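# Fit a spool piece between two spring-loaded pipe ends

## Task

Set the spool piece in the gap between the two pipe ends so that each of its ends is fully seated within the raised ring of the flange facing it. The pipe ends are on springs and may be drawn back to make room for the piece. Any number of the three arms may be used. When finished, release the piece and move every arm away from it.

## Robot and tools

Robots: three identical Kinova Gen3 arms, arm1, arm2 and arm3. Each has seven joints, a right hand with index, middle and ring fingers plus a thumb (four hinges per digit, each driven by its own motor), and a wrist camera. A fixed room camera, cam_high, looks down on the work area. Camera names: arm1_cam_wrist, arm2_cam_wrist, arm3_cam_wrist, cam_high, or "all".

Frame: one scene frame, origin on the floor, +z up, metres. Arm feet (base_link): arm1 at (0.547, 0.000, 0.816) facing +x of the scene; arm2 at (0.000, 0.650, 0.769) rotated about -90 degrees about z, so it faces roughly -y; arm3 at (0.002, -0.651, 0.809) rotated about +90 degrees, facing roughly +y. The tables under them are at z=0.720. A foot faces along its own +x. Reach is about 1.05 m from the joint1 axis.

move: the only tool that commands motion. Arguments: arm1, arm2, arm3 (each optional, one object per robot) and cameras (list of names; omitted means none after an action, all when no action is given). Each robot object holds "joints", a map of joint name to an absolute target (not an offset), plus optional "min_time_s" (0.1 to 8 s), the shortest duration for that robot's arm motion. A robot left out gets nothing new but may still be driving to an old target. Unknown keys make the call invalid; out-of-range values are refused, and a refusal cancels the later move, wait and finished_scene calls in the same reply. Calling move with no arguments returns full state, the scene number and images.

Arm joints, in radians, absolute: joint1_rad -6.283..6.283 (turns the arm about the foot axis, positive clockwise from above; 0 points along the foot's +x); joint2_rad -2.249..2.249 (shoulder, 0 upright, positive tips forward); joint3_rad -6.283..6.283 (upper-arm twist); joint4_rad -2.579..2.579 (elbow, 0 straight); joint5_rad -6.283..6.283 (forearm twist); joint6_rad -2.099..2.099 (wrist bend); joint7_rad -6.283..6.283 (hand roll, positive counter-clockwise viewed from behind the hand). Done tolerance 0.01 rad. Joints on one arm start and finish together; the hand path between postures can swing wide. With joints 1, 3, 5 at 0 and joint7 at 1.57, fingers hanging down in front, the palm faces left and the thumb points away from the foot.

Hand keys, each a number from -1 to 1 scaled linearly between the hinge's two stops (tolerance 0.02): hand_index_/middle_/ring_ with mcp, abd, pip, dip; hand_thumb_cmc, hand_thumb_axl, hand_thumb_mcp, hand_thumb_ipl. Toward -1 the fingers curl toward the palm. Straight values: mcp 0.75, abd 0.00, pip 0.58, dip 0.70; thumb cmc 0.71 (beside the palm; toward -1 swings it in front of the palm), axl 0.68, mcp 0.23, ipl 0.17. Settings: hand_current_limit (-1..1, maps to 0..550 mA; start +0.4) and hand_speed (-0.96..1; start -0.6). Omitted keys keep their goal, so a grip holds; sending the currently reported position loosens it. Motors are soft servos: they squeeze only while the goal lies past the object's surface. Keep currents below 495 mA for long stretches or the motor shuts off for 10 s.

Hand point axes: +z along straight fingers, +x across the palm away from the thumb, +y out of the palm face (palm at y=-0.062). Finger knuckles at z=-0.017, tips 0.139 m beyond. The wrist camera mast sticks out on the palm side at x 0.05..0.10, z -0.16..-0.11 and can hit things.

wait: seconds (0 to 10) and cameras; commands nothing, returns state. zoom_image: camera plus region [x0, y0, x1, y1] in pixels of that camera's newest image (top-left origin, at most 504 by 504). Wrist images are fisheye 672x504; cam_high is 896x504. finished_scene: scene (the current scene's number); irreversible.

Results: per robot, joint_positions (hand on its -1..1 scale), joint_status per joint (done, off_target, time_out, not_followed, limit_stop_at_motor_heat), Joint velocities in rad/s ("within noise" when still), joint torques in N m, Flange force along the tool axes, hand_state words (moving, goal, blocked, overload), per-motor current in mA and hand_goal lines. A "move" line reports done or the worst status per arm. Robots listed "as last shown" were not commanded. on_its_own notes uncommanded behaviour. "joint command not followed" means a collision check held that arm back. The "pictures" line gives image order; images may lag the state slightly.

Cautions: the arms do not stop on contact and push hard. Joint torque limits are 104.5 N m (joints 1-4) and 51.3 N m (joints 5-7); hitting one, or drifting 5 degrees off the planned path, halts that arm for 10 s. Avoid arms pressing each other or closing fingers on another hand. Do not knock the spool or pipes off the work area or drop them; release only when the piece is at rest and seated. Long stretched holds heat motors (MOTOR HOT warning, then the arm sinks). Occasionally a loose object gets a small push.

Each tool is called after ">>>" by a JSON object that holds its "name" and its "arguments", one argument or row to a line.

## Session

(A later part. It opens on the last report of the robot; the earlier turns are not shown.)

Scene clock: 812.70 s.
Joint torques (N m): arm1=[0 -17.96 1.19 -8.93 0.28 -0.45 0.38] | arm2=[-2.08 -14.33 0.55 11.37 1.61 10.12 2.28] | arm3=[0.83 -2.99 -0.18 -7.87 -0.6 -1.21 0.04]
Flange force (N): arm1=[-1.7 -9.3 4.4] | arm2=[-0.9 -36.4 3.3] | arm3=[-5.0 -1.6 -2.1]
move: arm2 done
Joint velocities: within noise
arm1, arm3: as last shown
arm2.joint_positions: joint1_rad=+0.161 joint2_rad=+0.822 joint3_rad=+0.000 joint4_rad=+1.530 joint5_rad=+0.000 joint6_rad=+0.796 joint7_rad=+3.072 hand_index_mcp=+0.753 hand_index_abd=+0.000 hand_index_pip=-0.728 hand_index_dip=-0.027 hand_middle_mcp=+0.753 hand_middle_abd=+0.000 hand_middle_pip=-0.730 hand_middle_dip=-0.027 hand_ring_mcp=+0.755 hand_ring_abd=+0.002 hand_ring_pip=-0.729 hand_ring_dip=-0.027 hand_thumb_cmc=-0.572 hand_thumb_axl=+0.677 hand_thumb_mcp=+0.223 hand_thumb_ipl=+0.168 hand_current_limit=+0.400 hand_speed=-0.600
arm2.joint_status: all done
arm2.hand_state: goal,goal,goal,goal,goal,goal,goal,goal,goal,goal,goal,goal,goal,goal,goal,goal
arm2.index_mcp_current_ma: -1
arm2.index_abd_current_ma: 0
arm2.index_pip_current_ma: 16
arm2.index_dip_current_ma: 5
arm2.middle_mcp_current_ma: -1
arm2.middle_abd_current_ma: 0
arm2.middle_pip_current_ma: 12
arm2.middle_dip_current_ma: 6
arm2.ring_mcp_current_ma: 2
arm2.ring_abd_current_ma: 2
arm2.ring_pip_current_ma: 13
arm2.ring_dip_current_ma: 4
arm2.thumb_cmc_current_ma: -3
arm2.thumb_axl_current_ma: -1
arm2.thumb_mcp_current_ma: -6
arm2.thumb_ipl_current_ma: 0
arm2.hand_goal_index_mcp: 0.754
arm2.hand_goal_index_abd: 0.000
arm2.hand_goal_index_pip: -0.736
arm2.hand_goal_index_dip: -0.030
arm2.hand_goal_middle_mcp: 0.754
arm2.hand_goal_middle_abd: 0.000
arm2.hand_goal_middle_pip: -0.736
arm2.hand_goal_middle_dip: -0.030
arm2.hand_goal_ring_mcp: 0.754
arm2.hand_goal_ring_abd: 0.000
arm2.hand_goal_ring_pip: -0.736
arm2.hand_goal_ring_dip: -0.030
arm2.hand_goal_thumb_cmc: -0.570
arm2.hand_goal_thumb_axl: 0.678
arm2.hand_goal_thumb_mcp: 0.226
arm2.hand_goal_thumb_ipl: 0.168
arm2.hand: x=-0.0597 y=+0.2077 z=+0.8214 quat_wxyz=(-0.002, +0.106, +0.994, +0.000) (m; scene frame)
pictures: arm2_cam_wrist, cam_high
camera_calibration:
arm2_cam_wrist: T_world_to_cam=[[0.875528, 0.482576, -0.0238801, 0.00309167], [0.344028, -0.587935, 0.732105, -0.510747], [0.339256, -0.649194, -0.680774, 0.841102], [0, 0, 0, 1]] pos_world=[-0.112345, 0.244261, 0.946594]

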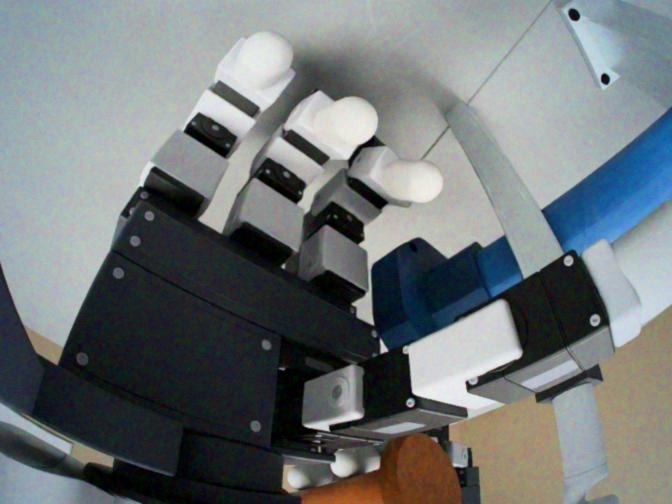

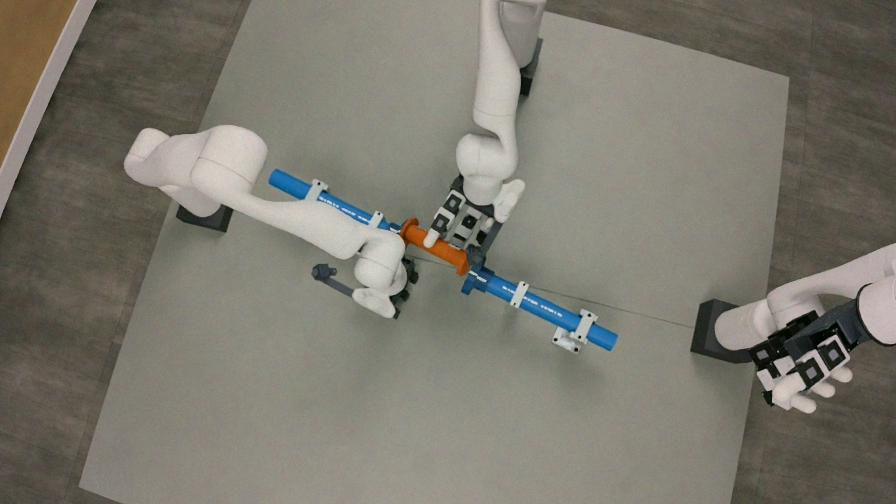

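>>> {"name": "move", "arguments": {
  "arm1": {"joints":{"joint1_rad":-0.1033,"joint2_rad":0.6917,"joint3_rad":0,"joint4_rad":1.8801,"joint5_rad":0.0104,"joint6_rad":0.5564,"joint7_rad":-0.3576},"min_time_s":2.5},
  "cameras": ["arm2_cam_wrist","cam_high"]
}}

>>> {"name": "zoom_image", "arguments": {
  "camera": "cam_high",
  "region": [396, 210, 446, 260]
}}

Scene clock: 823.03 s.
Joint torques (N m): arm1=[-0.42 -18.07 0.76 -7.72 0.33 -0.3 0.49] | arm2=[-2.03 -14.24 0.56 11.34 1.59 10.14 2.31] | arm3=[0.82 -3.02 -0.14 -7.81 -0.64 -1.21 0.03]
Flange force (N): arm1=[-2.6 -9.2 2.7] | arm2=[-1.0 -36.0 3.2] | arm3=[-5.2 -1.5 -2.4]
move: arm1 done
Joint velocities: within noise
arm1.joint_positions: joint1_rad=-0.103 joint2_rad=+0.692 joint3_rad=+0.000 joint4_rad=+1.880 joint5_rad=+0.010 joint6_rad=+0.556 joint7_rad=-0.358 hand_index_mcp=-0.395 hand_index_abd=-0.014 hand_index_pip=+0.419 hand_index_dip=+0.535 hand_middle_mcp=-0.433 hand_middle_abd=-0.001 hand_middle_pip=+0.394 hand_middle_dip=+0.523 hand_ring_mcp=-0.461 hand_ring_abd=+0.003 hand_ring_pip=-0.954 hand_ring_dip=+0.693 hand_thumb_cmc=-0.532 hand_thumb_axl=+0.680 hand_thumb_mcp=+0.201 hand_thumb_ipl=+0.083 hand_current_limit=+0.400 hand_speed=-0.600
arm1.joint_status: all done
arm1.hand_state: blocked,goal,blocked,blocked,blocked,goal,blocked,blocked,goal,goal,goal,goal,blocked,goal,blocked,blocked
arm1.index_mcp_current_ma: 385
arm1.index_abd_current_ma: -20
arm1.index_pip_current_ma: 160
arm1.index_dip_current_ma: 81
arm1.middle_mcp_current_ma: 293
arm1.middle_abd_current_ma: -1
arm1.middle_pip_current_ma: 77
arm1.middle_dip_current_ma: 46
arm1.ring_mcp_current_ma: 32
arm1.ring_abd_current_ma: 2
arm1.ring_pip_current_ma: 2
arm1.ring_dip_current_ma: -2
arm1.thumb_cmc_current_ma: 90
arm1.thumb_axl_current_ma: 2
arm1.thumb_mcp_current_ma: 385
arm1.thumb_ipl_current_ma: 69
arm1.hand_goal_index_mcp: -0.520
arm1.hand_goal_index_abd: 0.000
arm1.hand_goal_index_pip: 0.360
arm1.hand_goal_index_dip: 0.500
arm1.hand_goal_middle_mcp: -0.520
arm1.hand_goal_middle_abd: 0.000
arm1.hand_goal_middle_pip: 0.360
arm1.hand_goal_middle_dip: 0.500
arm1.hand_goal_ring_mcp: -0.478
arm1.hand_goal_ring_abd: 0.000
arm1.hand_goal_ring_pip: -0.956
arm1.hand_goal_ring_dip: 0.696
arm1.hand_goal_thumb_cmc: -0.570
arm1.hand_goal_thumb_axl: 0.678
arm1.hand_goal_thumb_mcp: 0.110
arm1.hand_goal_thumb_ipl: 0.060
arm1.hand: x=+0.0276 y=+0.0323 z=+0.8521 quat_wxyz=(+0.000, -0.608, +0.794, -0.001) (m; scene frame)
arm2, arm3: as last shown
pictures: arm2_cam_wrist, cam_high
camera_calibration:
arm2_cam_wrist: T_world_to_cam=[[0.875528, 0.482576, -0.0238801, 0.00309167], [0.344028, -0.587935, 0.732105, -0.510747], [0.339256, -0.649194, -0.680774, 0.841102], [0, 0, 0, 1]] pos_world=[-0.112345, 0.244261, 0.946594]

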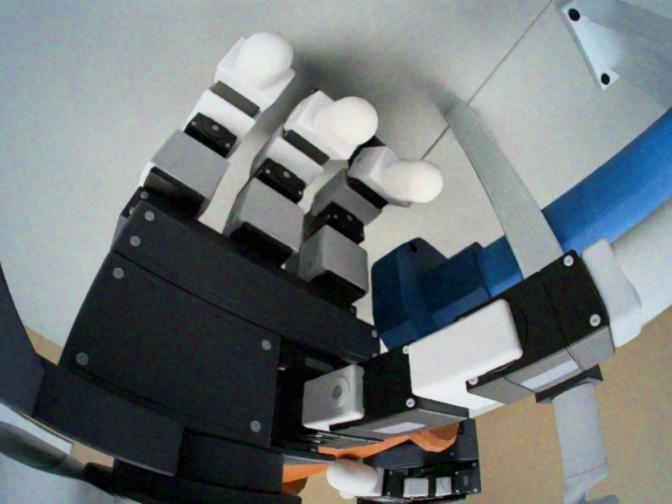

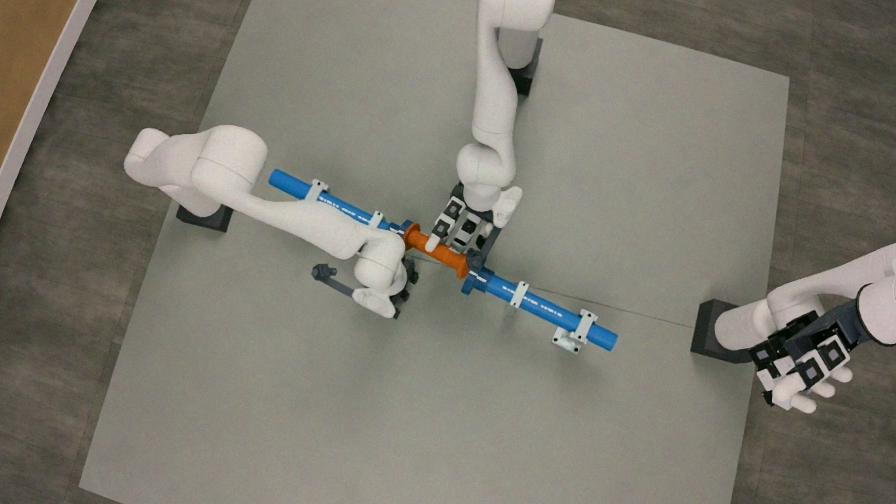

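Scaled by 10.080 from the camera's 896x504 image, which has a finer 1280x720 frame.

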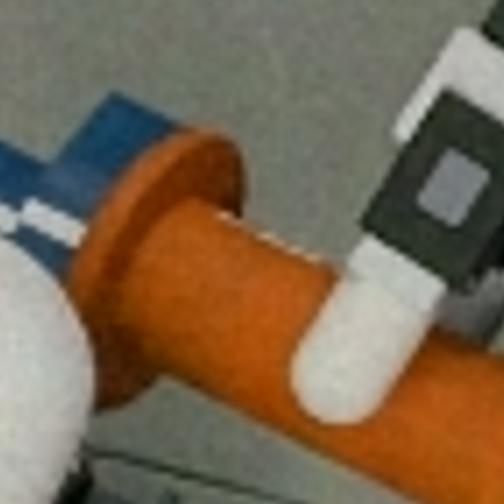

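>>> {"name": "zoom_image", "arguments": {
  "camera": "cam_high",
  "region": [436, 236, 486, 286]
}}

>>> {"name": "zoom_image", "arguments": {
  "camera": "cam_high",
  "region": [380, 160, 540, 320]
}}

Scaled by 10.080 from the camera's 896x504 image, which has a finer 1280x720 frame.

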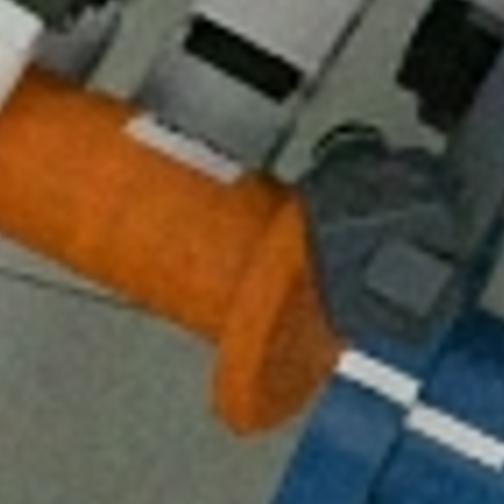

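Scaled by 3.150 from the camera's 896x504 image, which has a finer 1280x720 frame.

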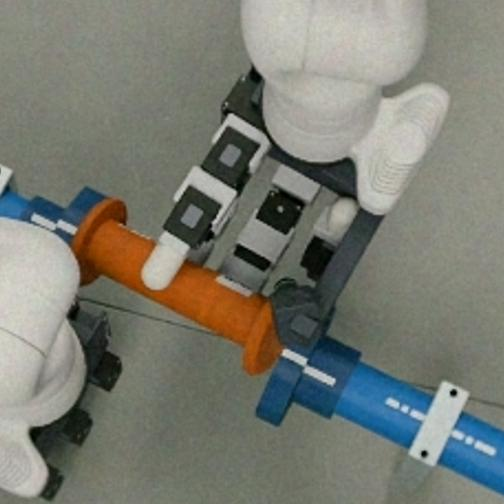

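>>> {"name": "move", "arguments": {
  "arm1": {"joints":{"joint1_rad":-0.1019,"joint2_rad":0.5946,"joint3_rad":0,"joint4_rad":1.8398,"joint5_rad":0.0086,"joint6_rad":0.6938,"joint7_rad":-0.3541},"min_time_s":2},
  "cameras": []
}}

>>> {"name": "move", "arguments": {
  "arm1": {"joints":{"hand_middle_mcp":-0.43}},
  "cameras": ["cam_high","arm1_cam_wrist"]
}}

>>> {"name": "zoom_image", "arguments": {
  "camera": "cam_high",
  "region": [396, 206, 486, 286]
}}

Scene clock: 860.23 s.
Joint torques (N m): arm1=[0.05 -18.04 1.19 -9.01 0.3 -0.42 0.41] | arm2=[-2.06 -14.28 0.62 11.32 1.63 10.09 2.32] | arm3=[0.81 -3.01 -0.13 -7.88 -0.66 -1.23 0.06]
Flange force (N): arm1=[-1.6 -9.5 4.7] | arm2=[-1.0 -36.1 3.2] | arm3=[-5.1 -1.3 -2.2]
move: arm1 done
Joint velocities: within noise
arm1.joint_positions: joint1_rad=-0.102 joint2_rad=+0.595 joint3_rad=+0.000 joint4_rad=+1.840 joint5_rad=+0.009 joint6_rad=+0.694 joint7_rad=-0.354 hand_index_mcp=-0.394 hand_index_abd=-0.014 hand_index_pip=+0.419 hand_index_dip=+0.535 hand_middle_mcp=-0.433 hand_middle_abd=-0.001 hand_middle_pip=+0.394 hand_middle_dip=+0.523 hand_ring_mcp=-0.461 hand_ring_abd=+0.003 hand_ring_pip=-0.954 hand_ring_dip=+0.693 hand_thumb_cmc=-0.532 hand_thumb_axl=+0.680 hand_thumb_mcp=+0.201 hand_thumb_ipl=+0.083 hand_current_limit=+0.400 hand_speed=-0.600
arm1.joint_status: all done
arm1.hand_state: blocked,goal,blocked,blocked,blocked,goal,blocked,blocked,goal,goal,goal,goal,blocked,goal,blocked,blocked
arm1.index_mcp_current_ma: 385
arm1.index_abd_current_ma: -20
arm1.index_pip_current_ma: 160
arm1.index_dip_current_ma: 81
arm1.middle_mcp_current_ma: 292
arm1.middle_abd_current_ma: -1
arm1.middle_pip_current_ma: 77
arm1.middle_dip_current_ma: 46
arm1.ring_mcp_current_ma: 32
arm1.ring_abd_current_ma: 2
arm1.ring_pip_current_ma: 2
arm1.ring_dip_current_ma: -2
arm1.thumb_cmc_current_ma: 89
arm1.thumb_axl_current_ma: 2
arm1.thumb_mcp_current_ma: 385
arm1.thumb_ipl_current_ma: 69
arm1.hand_goal_index_mcp: -0.520
arm1.hand_goal_index_abd: 0.000
arm1.hand_goal_index_pip: 0.360
arm1.hand_goal_index_dip: 0.500
arm1.hand_goal_middle_mcp: -0.520
arm1.hand_goal_middle_abd: 0.000
arm1.hand_goal_middle_pip: 0.360
arm1.hand_goal_middle_dip: 0.500
arm1.hand_goal_ring_mcp: -0.478
arm1.hand_goal_ring_abd: 0.000
arm1.hand_goal_ring_pip: -0.956
arm1.hand_goal_ring_dip: 0.696
arm1.hand_goal_thumb_cmc: -0.570
arm1.hand_goal_thumb_axl: 0.678
arm1.hand_goal_thumb_mcp: 0.110
arm1.hand_goal_thumb_ipl: 0.060
arm1.hand: x=+0.0249 y=+0.0330 z=+0.9022 quat_wxyz=(+0.000, -0.608, +0.794, +0.000) (m; scene frame)
arm2: as last shown
arm3.joint_positions: joint1_rad=-0.643 joint2_rad=-0.379 joint3_rad=-0.038 joint4_rad=+1.318 joint5_rad=-0.095 joint6_rad=+1.901 joint7_rad=+1.595 hand_index_mcp=+0.753 hand_index_abd=+0.000 hand_index_pip=-0.728 hand_index_dip=-0.026 hand_middle_mcp=+0.753 hand_middle_abd=+0.000 hand_middle_pip=-0.729 hand_middle_dip=-0.027 hand_ring_mcp=+0.757 hand_ring_abd=+0.000 hand_ring_pip=-0.730 hand_ring_dip=-0.027 hand_thumb_cmc=+0.714 hand_thumb_axl=+0.677 hand_thumb_mcp=+0.224 hand_thumb_ipl=+0.168 hand_current_limit=+0.400 hand_speed=-0.600
arm3.joint_status: not commanded
arm3.hand_state: goal,goal,goal,goal,goal,goal,goal,goal,goal,goal,goal,goal,goal,goal,goal,goal
arm3.index_mcp_current_ma: 0
arm3.index_abd_current_ma: 0
arm3.index_pip_current_ma: 7
arm3.index_dip_current_ma: 2
arm3.middle_mcp_current_ma: 0
arm3.middle_abd_current_ma: 0
arm3.middle_pip_current_ma: 6
arm3.middle_dip_current_ma: 2
arm3.ring_mcp_current_ma: 2
arm3.ring_abd_current_ma: 0
arm3.ring_pip_current_ma: 5
arm3.ring_dip_current_ma: 2
arm3.thumb_cmc_current_ma: 0
arm3.thumb_axl_current_ma: 0
arm3.thumb_mcp_current_ma: -2
arm3.thumb_ipl_current_ma: 0
arm3.hand_goal_index_mcp: 0.754
arm3.hand_goal_index_abd: 0.000
arm3.hand_goal_index_pip: -0.736
arm3.hand_goal_index_dip: -0.030
arm3.hand_goal_middle_mcp: 0.754
arm3.hand_goal_middle_abd: 0.000
arm3.hand_goal_middle_pip: -0.736
arm3.hand_goal_middle_dip: -0.030
arm3.hand_goal_ring_mcp: 0.754
arm3.hand_goal_ring_abd: 0.000
arm3.hand_goal_ring_pip: -0.736
arm3.hand_goal_ring_dip: -0.030
arm3.hand_goal_thumb_cmc: 0.714
arm3.hand_goal_thumb_axl: 0.678
arm3.hand_goal_thumb_mcp: 0.226
arm3.hand_goal_thumb_ipl: 0.168
arm3.hand: x=-0.1942 y=-0.5449 z=+1.3944 quat_wxyz=(+0.036, -0.900, +0.408, +0.148) (m; scene frame)
pictures: none
No camera images: "cameras" was empty.

Scene clock: 860.80 s.
Joint torques (N m): arm1=[0.12 -18.04 1.22 -8.95 0.29 -0.37 0.38] | arm2=[-1.96 -14.25 0.62 11.37 1.56 10.07 2.3] | arm3=[0.86 -2.99 -0.22 -7.83 -0.63 -1.19 0.05]
Flange force (N): arm1=[-1.5 -9.4 4.8] | arm2=[-1.2 -36.3 3.1] | arm3=[-5.1 -1.7 -2.2]
move: arm1 off_target
Joint velocities: within noise
arm1.joint_positions: joint1_rad=-0.102 joint2_rad=+0.595 joint3_rad=+0.000 joint4_rad=+1.840 joint5_rad=+0.009 joint6_rad=+0.694 joint7_rad=-0.354 hand_index_mcp=-0.388 hand_index_abd=-0.004 hand_index_pip=+0.421 hand_index_dip=+0.535 hand_middle_mcp=-0.375 hand_middle_abd=-0.001 hand_middle_pip=+0.394 hand_middle_dip=+0.519 hand_ring_mcp=-0.461 hand_ring_abd=+0.003 hand_ring_pip=-0.954 hand_ring_dip=+0.693 hand_thumb_cmc=-0.566 hand_thumb_axl=+0.680 hand_thumb_mcp=+0.186 hand_thumb_ipl=+0.083 hand_current_limit=+0.400 hand_speed=-0.600
arm1.joint_status: hand_middle_mcp off_target (ended at -0.375, target -0.430)
arm1.hand_state: blocked,goal,blocked,blocked,blocked,goal,blocked,goal,goal,goal,goal,goal,goal,goal,blocked,blocked
arm1.index_mcp_current_ma: 385
arm1.index_abd_current_ma: -4
arm1.index_pip_current_ma: 166
arm1.index_dip_current_ma: 81
arm1.middle_mcp_current_ma: 158
arm1.middle_abd_current_ma: -1
arm1.middle_pip_current_ma: 76
arm1.middle_dip_current_ma: 35
arm1.ring_mcp_current_ma: 32
arm1.ring_abd_current_ma: 2
arm1.ring_pip_current_ma: 2
arm1.ring_dip_current_ma: -2
arm1.thumb_cmc_current_ma: 5
arm1.thumb_axl_current_ma: 2
arm1.thumb_mcp_current_ma: 321
arm1.thumb_ipl_current_ma: 69
arm1.hand_goal_index_mcp: -0.520
arm1.hand_goal_index_abd: 0.000
arm1.hand_goal_index_pip: 0.360
arm1.hand_goal_index_dip: 0.500
arm1.hand_goal_middle_mcp: -0.430
arm1.hand_goal_middle_abd: 0.000
arm1.hand_goal_middle_pip: 0.360
arm1.hand_goal_middle_dip: 0.500
arm1.hand_goal_ring_mcp: -0.478
arm1.hand_goal_ring_abd: 0.000
arm1.hand_goal_ring_pip: -0.956
arm1.hand_goal_ring_dip: 0.696
arm1.hand_goal_thumb_cmc: -0.570
arm1.hand_goal_thumb_axl: 0.678
arm1.hand_goal_thumb_mcp: 0.110
arm1.hand_goal_thumb_ipl: 0.060
arm1.hand: x=+0.0249 y=+0.0330 z=+0.9023 quat_wxyz=(+0.000, -0.608, +0.794, +0.000) (m; scene frame)
arm2, arm3: as last shown
pictures: arm1_cam_wrist, cam_high
camera_calibration:
arm1_cam_wrist: T_world_to_cam=[[-0.467649, 0.883872, 0.00869131, -0.000982604], [0.615532, 0.318585, 0.72085, -0.717596], [0.63437, 0.342454, -0.693037, 0.730579], [0, 0, 0, 1]] pos_world=[-0.022213, -0.0207063, 1.02361]

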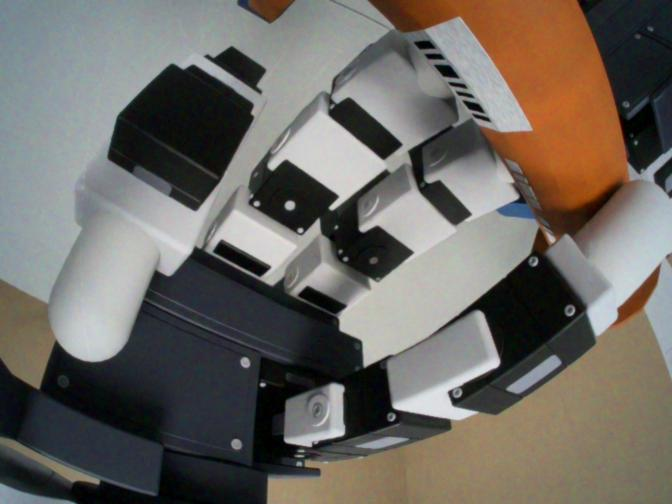

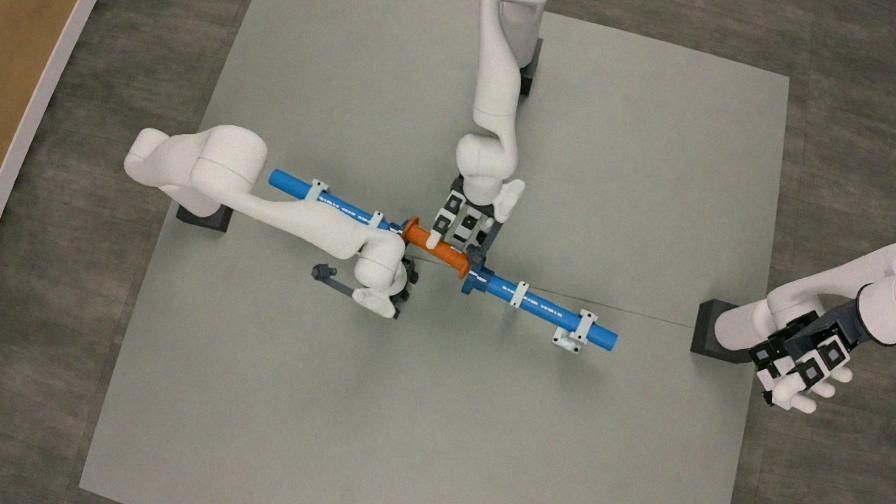

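Scaled by 5.600 from the camera's 896x504 image, which has a finer 1280x720 frame.

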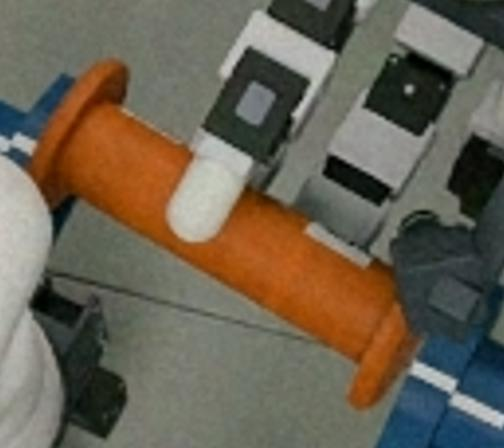

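>>> {"name": "move", "arguments": {
  "arm1": {"joints":{"joint1_rad":-0.0855,"joint2_rad":0.5781,"joint3_rad":0,"joint4_rad":1.8562,"joint5_rad":0.0086,"joint6_rad":0.6934,"joint7_rad":-0.2854},"min_time_s":2},
  "cameras": ["cam_high"]
}}

>>> {"name": "zoom_image", "arguments": {
  "camera": "cam_high",
  "region": [396, 206, 486, 286]
}}

Scene clock: 880.23 s.
Joint torques (N m): arm1=[0.11 -17.7 1.17 -9.09 0.27 -0.44 0.39] | arm2=[-2.04 -14.18 0.57 11.35 1.61 10.15 2.28] | arm3=[0.9 -3 -0.19 -7.86 -0.6 -1.18 0.08]
Flange force (N): arm1=[-0.9 -9.9 4.7] | arm2=[-1.0 -35.9 3.2] | arm3=[-5.1 -1.5 -2.1]
move: arm1 done
Joint velocities: within noise
arm1.joint_positions: joint1_rad=-0.085 joint2_rad=+0.578 joint3_rad=+0.000 joint4_rad=+1.856 joint5_rad=+0.009 joint6_rad=+0.693 joint7_rad=-0.285 hand_index_mcp=-0.388 hand_index_abd=-0.004 hand_index_pip=+0.421 hand_index_dip=+0.535 hand_middle_mcp=-0.375 hand_middle_abd=-0.001 hand_middle_pip=+0.394 hand_middle_dip=+0.519 hand_ring_mcp=-0.461 hand_ring_abd=+0.003 hand_ring_pip=-0.954 hand_ring_dip=+0.693 hand_thumb_cmc=-0.566 hand_thumb_axl=+0.680 hand_thumb_mcp=+0.186 hand_thumb_ipl=+0.083 hand_current_limit=+0.400 hand_speed=-0.600
arm1.joint_status: all done
arm1.hand_state: blocked,goal,blocked,blocked,blocked,goal,blocked,goal,goal,goal,goal,goal,goal,goal,blocked,blocked
arm1.index_mcp_current_ma: 385
arm1.index_abd_current_ma: -4
arm1.index_pip_current_ma: 166
arm1.index_dip_current_ma: 81
arm1.middle_mcp_current_ma: 158
arm1.middle_abd_current_ma: -1
arm1.middle_pip_current_ma: 76
arm1.middle_dip_current_ma: 35
arm1.ring_mcp_current_ma: 32
arm1.ring_abd_current_ma: 2
arm1.ring_pip_current_ma: 2
arm1.ring_dip_current_ma: -2
arm1.thumb_cmc_current_ma: 5
arm1.thumb_axl_current_ma: 2
arm1.thumb_mcp_current_ma: 320
arm1.thumb_ipl_current_ma: 69
arm1.hand_goal_index_mcp: -0.520
arm1.hand_goal_index_abd: 0.000
arm1.hand_goal_index_pip: 0.360
arm1.hand_goal_index_dip: 0.500
arm1.hand_goal_middle_mcp: -0.430
arm1.hand_goal_middle_abd: 0.000
arm1.hand_goal_middle_pip: 0.360
arm1.hand_goal_middle_dip: 0.500
arm1.hand_goal_ring_mcp: -0.478
arm1.hand_goal_ring_abd: 0.000
arm1.hand_goal_ring_pip: -0.956
arm1.hand_goal_ring_dip: 0.696
arm1.hand_goal_thumb_cmc: -0.570
arm1.hand_goal_thumb_axl: 0.678
arm1.hand_goal_thumb_mcp: 0.110
arm1.hand_goal_thumb_ipl: 0.060
arm1.hand: x=+0.0281 y=+0.0366 z=+0.9062 quat_wxyz=(+0.000, -0.629, +0.777, +0.000) (m; scene frame)
arm2, arm3: as last shown
pictures: cam_high

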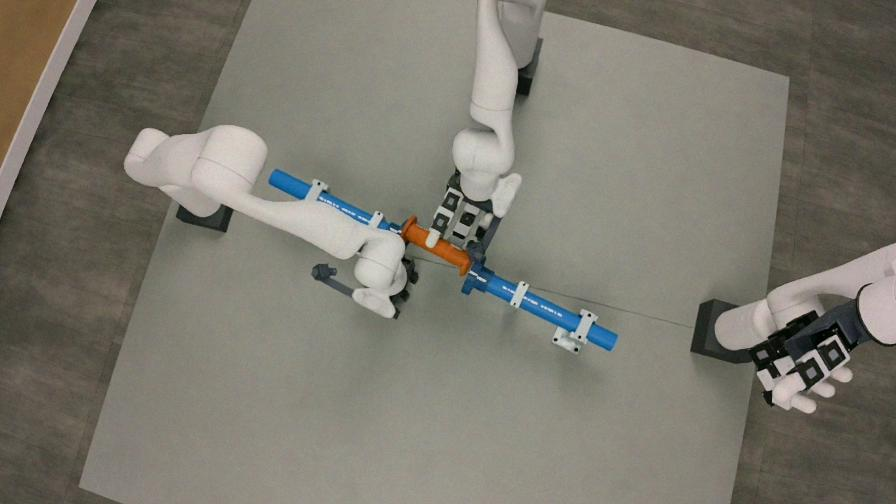

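Scaled by 5.600 from the camera's 896x504 image, which has a finer 1280x720 frame.

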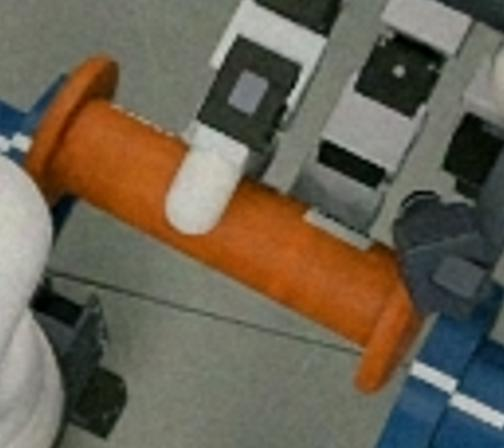

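>>> {"name": "move", "arguments": {
  "arm1": {"joints":{"joint1_rad":-0.0812,"joint2_rad":0.6774,"joint3_rad":0,"joint4_rad":1.8928,"joint5_rad":0.0104,"joint6_rad":0.5575,"joint7_rad":-0.2656},"min_time_s":2.5},
  "cameras": ["cam_high","arm2_cam_wrist"]
}}

>>> {"name": "zoom_image", "arguments": {
  "camera": "cam_high",
  "region": [396, 210, 446, 260]
}}

>>> {"name": "zoom_image", "arguments": {
  "camera": "cam_high",
  "region": [436, 236, 486, 286]
}}

>>> {"name": "zoom_image", "arguments": {
  "camera": "arm2_cam_wrist",
  "region": [260, 220, 520, 504]
}}

Scene clock: 891.10 s.
Joint torques (N m): arm1=[0.07 -18.32 1.18 -7.95 0.25 -0.43 0.39] | arm2=[-2.06 -14.28 0.49 11.44 1.64 10.1 2.29] | arm3=[0.76 -3.03 -0.1 -7.88 -0.65 -1.21 0.04]
Flange force (N): arm1=[-0.8 -9.5 3.6] | arm2=[-1.0 -36.6 3.2] | arm3=[-5.1 -1.3 -2.1]
move: arm1 done
Joint velocities: within noise
arm1.joint_positions: joint1_rad=-0.081 joint2_rad=+0.677 joint3_rad=+0.000 joint4_rad=+1.893 joint5_rad=+0.010 joint6_rad=+0.558 joint7_rad=-0.266 hand_index_mcp=-0.388 hand_index_abd=-0.004 hand_index_pip=+0.421 hand_index_dip=+0.535 hand_middle_mcp=-0.375 hand_middle_abd=-0.001 hand_middle_pip=+0.394 hand_middle_dip=+0.519 hand_ring_mcp=-0.461 hand_ring_abd=+0.003 hand_ring_pip=-0.954 hand_ring_dip=+0.693 hand_thumb_cmc=-0.566 hand_thumb_axl=+0.680 hand_thumb_mcp=+0.186 hand_thumb_ipl=+0.083 hand_current_limit=+0.400 hand_speed=-0.600
arm1.joint_status: all done
arm1.hand_state: blocked,goal,blocked,blocked,blocked,goal,blocked,goal,goal,goal,goal,goal,goal,goal,blocked,blocked
arm1.index_mcp_current_ma: 385
arm1.index_abd_current_ma: -4
arm1.index_pip_current_ma: 166
arm1.index_dip_current_ma: 81
arm1.middle_mcp_current_ma: 158
arm1.middle_abd_current_ma: -1
arm1.middle_pip_current_ma: 76
arm1.middle_dip_current_ma: 35
arm1.ring_mcp_current_ma: 32
arm1.ring_abd_current_ma: 2
arm1.ring_pip_current_ma: 2
arm1.ring_dip_current_ma: -2
arm1.thumb_cmc_current_ma: 5
arm1.thumb_axl_current_ma: 2
arm1.thumb_mcp_current_ma: 320
arm1.thumb_ipl_current_ma: 69
arm1.hand_goal_index_mcp: -0.520
arm1.hand_goal_index_abd: 0.000
arm1.hand_goal_index_pip: 0.360
arm1.hand_goal_index_dip: 0.500
arm1.hand_goal_middle_mcp: -0.430
arm1.hand_goal_middle_abd: 0.000
arm1.hand_goal_middle_pip: 0.360
arm1.hand_goal_middle_dip: 0.500
arm1.hand_goal_ring_mcp: -0.478
arm1.hand_goal_ring_abd: 0.000
arm1.hand_goal_ring_pip: -0.956
arm1.hand_goal_ring_dip: 0.696
arm1.hand_goal_thumb_cmc: -0.570
arm1.hand_goal_thumb_axl: 0.678
arm1.hand_goal_thumb_mcp: 0.110
arm1.hand_goal_thumb_ipl: 0.060
arm1.hand: x=+0.0286 y=+0.0369 z=+0.8562 quat_wxyz=(+0.000, -0.636, +0.772, +0.000) (m; scene frame)
arm2, arm3: as last shown
pictures: arm2_cam_wrist, cam_high
camera_calibration:
arm2_cam_wrist: T_world_to_cam=[[0.875528, 0.482576, -0.0238801, 0.00309167], [0.344028, -0.587935, 0.732105, -0.510747], [0.339256, -0.649194, -0.680774, 0.841102], [0, 0, 0, 1]] pos_world=[-0.112345, 0.244261, 0.946594]

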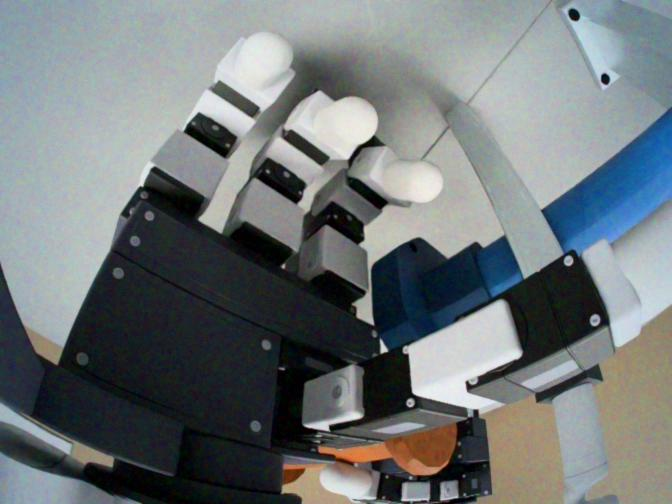

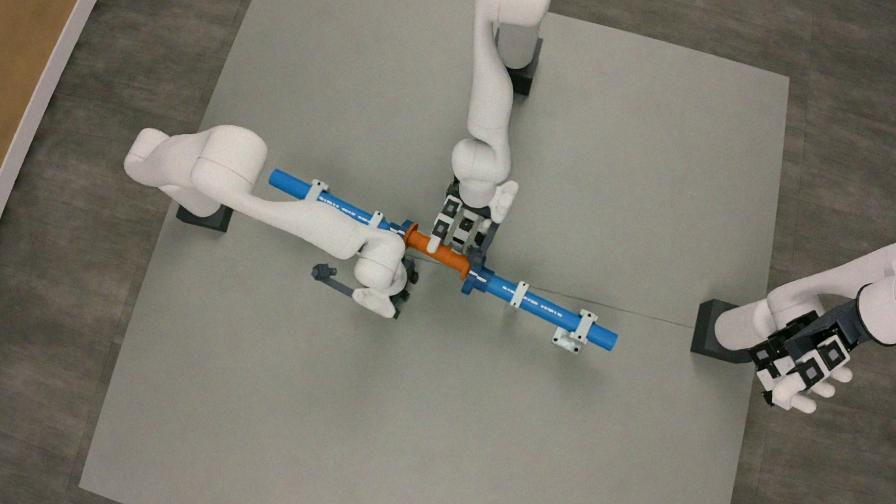

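Scaled by 10.080 from the camera's 896x504 image, which has a finer 1280x720 frame.

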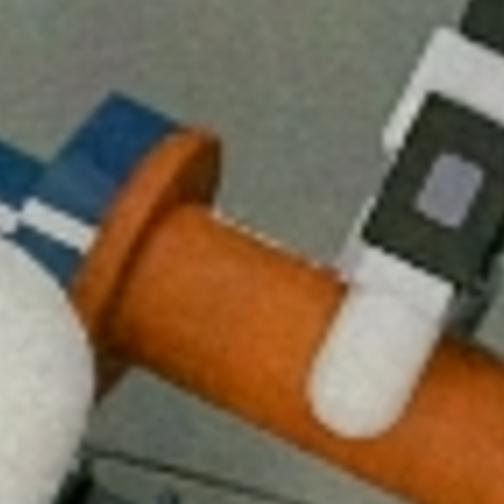

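Scaled by 10.080 from the camera's 896x504 image, which has a finer 1280x720 frame.

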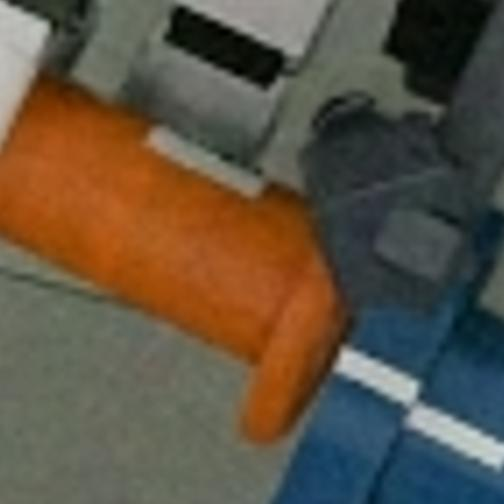

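Scaled by 1.775 from the camera's 672x504 image, which has a finer 960x720 frame.

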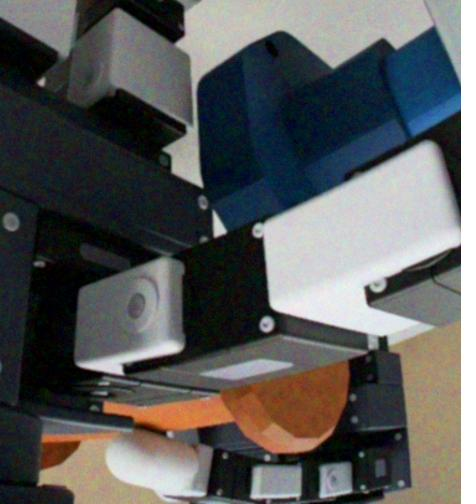

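>>> {"name": "move", "arguments": {
  "arm1": {"joints":{"joint1_rad":-0.0789,"joint2_rad":0.7426,"joint3_rad":0,"joint4_rad":1.9034,"joint5_rad":0.0118,"joint6_rad":0.4815,"joint7_rad":-0.2651},"min_time_s":2},
  "cameras": ["cam_high","arm2_cam_wrist"]
}}

>>> {"name": "zoom_image", "arguments": {
  "camera": "cam_high",
  "region": [396, 206, 486, 286]
}}

Scene clock: 910.27 s.
Joint torques (N m): arm1=[0.12 -18.73 1.17 -7.35 0.2 -0.4 0.37] | arm2=[-2.05 -14.2 0.59 11.36 1.64 10.08 2.3] | arm3=[0.82 -3 -0.21 -7.88 -0.63 -1.17 0.04]
Flange force (N): arm1=[-0.8 -9.6 3.0] | arm2=[-1.0 -36.2 3.0] | arm3=[-5.0 -1.7 -2.0]
move: arm1 done
Joint velocities: within noise
arm1.joint_positions: joint1_rad=-0.079 joint2_rad=+0.743 joint3_rad=+0.000 joint4_rad=+1.903 joint5_rad=+0.012 joint6_rad=+0.481 joint7_rad=-0.265 hand_index_mcp=-0.388 hand_index_abd=-0.004 hand_index_pip=+0.421 hand_index_dip=+0.535 hand_middle_mcp=-0.375 hand_middle_abd=-0.001 hand_middle_pip=+0.394 hand_middle_dip=+0.519 hand_ring_mcp=-0.461 hand_ring_abd=+0.003 hand_ring_pip=-0.954 hand_ring_dip=+0.693 hand_thumb_cmc=-0.566 hand_thumb_axl=+0.680 hand_thumb_mcp=+0.186 hand_thumb_ipl=+0.083 hand_current_limit=+0.400 hand_speed=-0.600
arm1.joint_status: all done
arm1.hand_state: blocked,goal,blocked,blocked,blocked,goal,blocked,goal,goal,goal,goal,goal,goal,goal,blocked,blocked
arm1.index_mcp_current_ma: 385
arm1.index_abd_current_ma: -4
arm1.index_pip_current_ma: 166
arm1.index_dip_current_ma: 81
arm1.middle_mcp_current_ma: 158
arm1.middle_abd_current_ma: -1
arm1.middle_pip_current_ma: 76
arm1.middle_dip_current_ma: 35
arm1.ring_mcp_current_ma: 32
arm1.ring_abd_current_ma: 2
arm1.ring_pip_current_ma: 2
arm1.ring_dip_current_ma: -2
arm1.thumb_cmc_current_ma: 5
arm1.thumb_axl_current_ma: 2
arm1.thumb_mcp_current_ma: 320
arm1.thumb_ipl_current_ma: 69
arm1.hand_goal_index_mcp: -0.520
arm1.hand_goal_index_abd: 0.000
arm1.hand_goal_index_pip: 0.360
arm1.hand_goal_index_dip: 0.500
arm1.hand_goal_middle_mcp: -0.430
arm1.hand_goal_middle_abd: 0.000
arm1.hand_goal_middle_pip: 0.360
arm1.hand_goal_middle_dip: 0.500
arm1.hand_goal_ring_mcp: -0.478
arm1.hand_goal_ring_abd: 0.000
arm1.hand_goal_ring_pip: -0.956
arm1.hand_goal_ring_dip: 0.696
arm1.hand_goal_thumb_cmc: -0.570
arm1.hand_goal_thumb_axl: 0.678
arm1.hand_goal_thumb_mcp: 0.110
arm1.hand_goal_thumb_ipl: 0.060
arm1.hand: x=+0.0287 y=+0.0378 z=+0.8262 quat_wxyz=(+0.000, -0.636, +0.772, +0.000) (m; scene frame)
arm2, arm3: as last shown
pictures: arm2_cam_wrist, cam_high
camera_calibration:
arm2_cam_wrist: T_world_to_cam=[[0.875528, 0.482576, -0.0238801, 0.00309167], [0.344028, -0.587935, 0.732105, -0.510747], [0.339256, -0.649194, -0.680774, 0.841102], [0, 0, 0, 1]] pos_world=[-0.112345, 0.244261, 0.946594]

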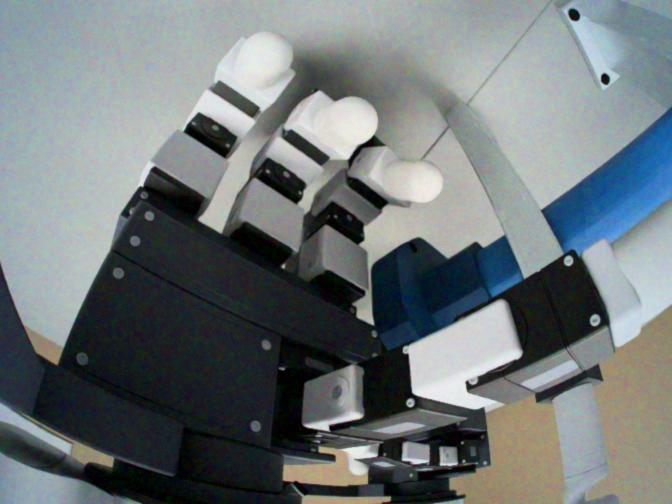

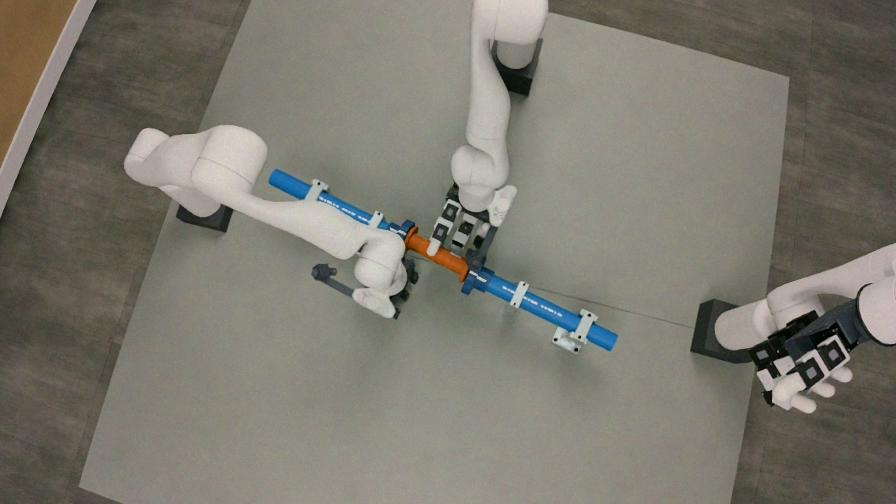

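Scaled by 5.600 from the camera's 896x504 image, which has a finer 1280x720 frame.

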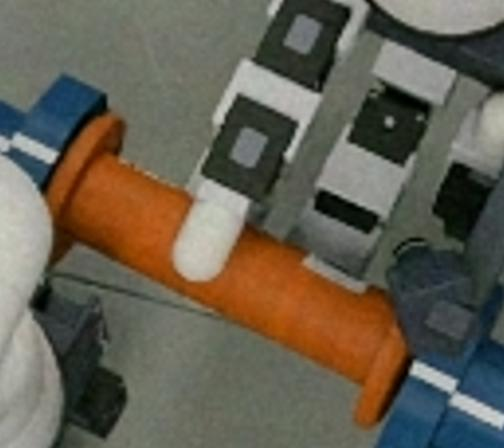

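>>> {"name": "move", "arguments": {
  "arm1": {"joints":{"joint1_rad":-0.0789,"joint2_rad":0.7923,"joint3_rad":0,"joint4_rad":1.9064,"joint5_rad":0.0131,"joint6_rad":0.4289,"joint7_rad":-0.2665},"min_time_s":2},
  "cameras": ["cam_high","arm2_cam_wrist","arm1_cam_wrist"]
}}

>>> {"name": "zoom_image", "arguments": {
  "camera": "cam_high",
  "region": [396, 206, 486, 286]
}}

>>> {"name": "zoom_image", "arguments": {
  "camera": "cam_high",
  "region": [396, 210, 446, 260]
}}

>>> {"name": "zoom_image", "arguments": {
  "camera": "cam_high",
  "region": [436, 236, 486, 286]
}}

Scene clock: 915.40 s.
Joint torques (N m): arm1=[0.03 -18.93 1.3 -6.81 0.22 -0.45 0.39] | arm2=[-1.99 -14.29 0.56 11.37 1.57 10.14 2.3] | arm3=[0.86 -2.98 -0.22 -7.86 -0.62 -1.2 0.03]
Flange force (N): arm1=[-1.0 -9.1 2.2] | arm2=[-1.1 -36.2 3.3] | arm3=[-5.0 -1.8 -2.1]
move: arm1 done
Joint velocities: within noise
arm1.joint_positions: joint1_rad=-0.079 joint2_rad=+0.792 joint3_rad=+0.000 joint4_rad=+1.906 joint5_rad=+0.013 joint6_rad=+0.429 joint7_rad=-0.266 hand_index_mcp=-0.388 hand_index_abd=-0.004 hand_index_pip=+0.421 hand_index_dip=+0.535 hand_middle_mcp=-0.375 hand_middle_abd=-0.001 hand_middle_pip=+0.394 hand_middle_dip=+0.519 hand_ring_mcp=-0.461 hand_ring_abd=+0.003 hand_ring_pip=-0.954 hand_ring_dip=+0.693 hand_thumb_cmc=-0.566 hand_thumb_axl=+0.680 hand_thumb_mcp=+0.186 hand_thumb_ipl=+0.083 hand_current_limit=+0.400 hand_speed=-0.600
arm1.joint_status: all done
arm1.hand_state: blocked,goal,blocked,blocked,blocked,goal,blocked,goal,goal,goal,goal,goal,goal,goal,blocked,blocked
arm1.index_mcp_current_ma: 385
arm1.index_abd_current_ma: -4
arm1.index_pip_current_ma: 166
arm1.index_dip_current_ma: 81
arm1.middle_mcp_current_ma: 158
arm1.middle_abd_current_ma: -1
arm1.middle_pip_current_ma: 76
arm1.middle_dip_current_ma: 35
arm1.ring_mcp_current_ma: 32
arm1.ring_abd_current_ma: 2
arm1.ring_pip_current_ma: 2
arm1.ring_dip_current_ma: -2
arm1.thumb_cmc_current_ma: 5
arm1.thumb_axl_current_ma: 2
arm1.thumb_mcp_current_ma: 320
arm1.thumb_ipl_current_ma: 69
arm1.hand_goal_index_mcp: -0.520
arm1.hand_goal_index_abd: 0.000
arm1.hand_goal_index_pip: 0.360
arm1.hand_goal_index_dip: 0.500
arm1.hand_goal_middle_mcp: -0.430
arm1.hand_goal_middle_abd: 0.000
arm1.hand_goal_middle_pip: 0.360
arm1.hand_goal_middle_dip: 0.500
arm1.hand_goal_ring_mcp: -0.478
arm1.hand_goal_ring_abd: 0.000
arm1.hand_goal_ring_pip: -0.956
arm1.hand_goal_ring_dip: 0.696
arm1.hand_goal_thumb_cmc: -0.570
arm1.hand_goal_thumb_axl: 0.678
arm1.hand_goal_thumb_mcp: 0.110
arm1.hand_goal_thumb_ipl: 0.060
arm1.hand: x=+0.0288 y=+0.0376 z=+0.8042 quat_wxyz=(+0.000, -0.636, +0.772, +0.000) (m; scene frame)
arm2, arm3: as last shown
pictures: arm1_cam_wrist, arm2_cam_wrist, cam_high
camera_calibration:
arm1_cam_wrist: T_world_to_cam=[[-0.528198, 0.849072, 0.0091342, 0.00030957], [0.592159, 0.360623, 0.720624, -0.651584], [0.608568, 0.386041, -0.693266, 0.657847], [0, 0, 0, 1]] pos_world=[-0.01434, -0.0192429, 0.925607]
arm2_cam_wrist: T_world_to_cam=[[0.875528, 0.482576, -0.0238801, 0.00309167], [0.344028, -0.587935, 0.732105, -0.510747], [0.339256, -0.649194, -0.680774, 0.841102], [0, 0, 0, 1]] pos_world=[-0.112345, 0.244261, 0.946594]

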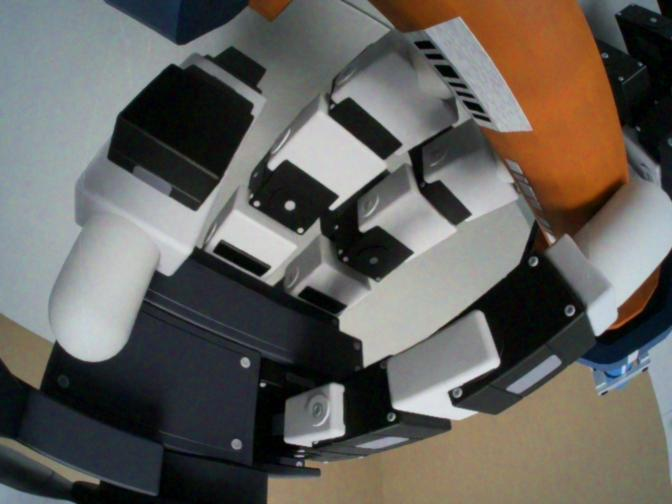

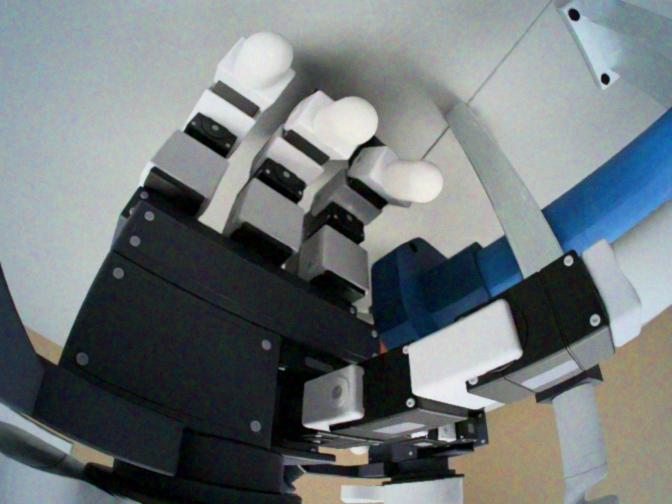

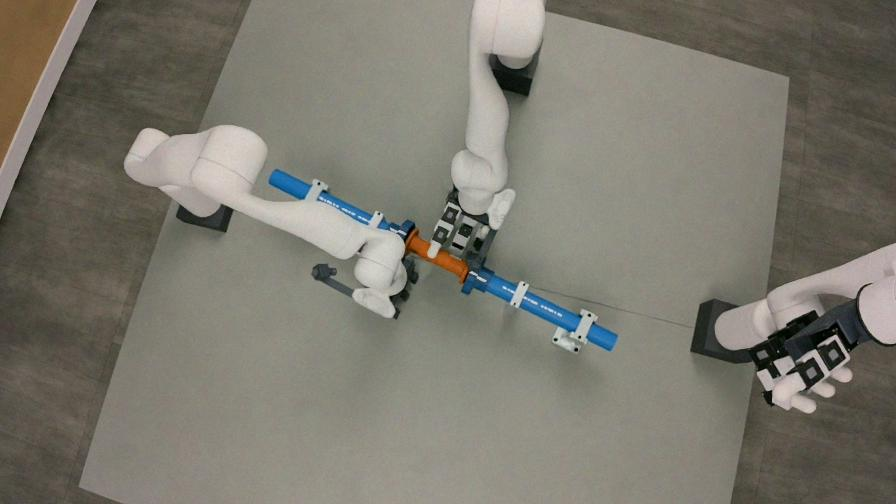

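Scaled by 5.600 from the camera's 896x504 image, which has a finer 1280x720 frame.

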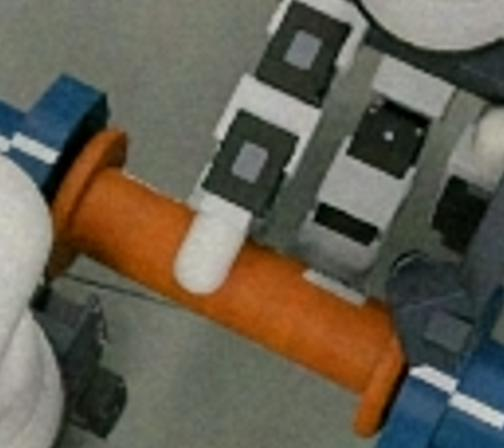

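Scaled by 10.080 from the camera's 896x504 image, which has a finer 1280x720 frame.

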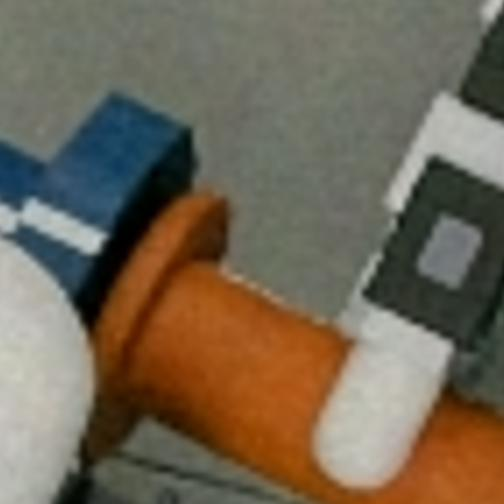

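Scaled by 10.080 from the camera's 896x504 image, which has a finer 1280x720 frame.

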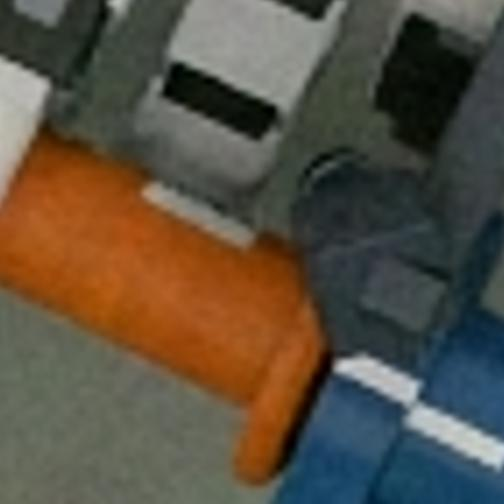

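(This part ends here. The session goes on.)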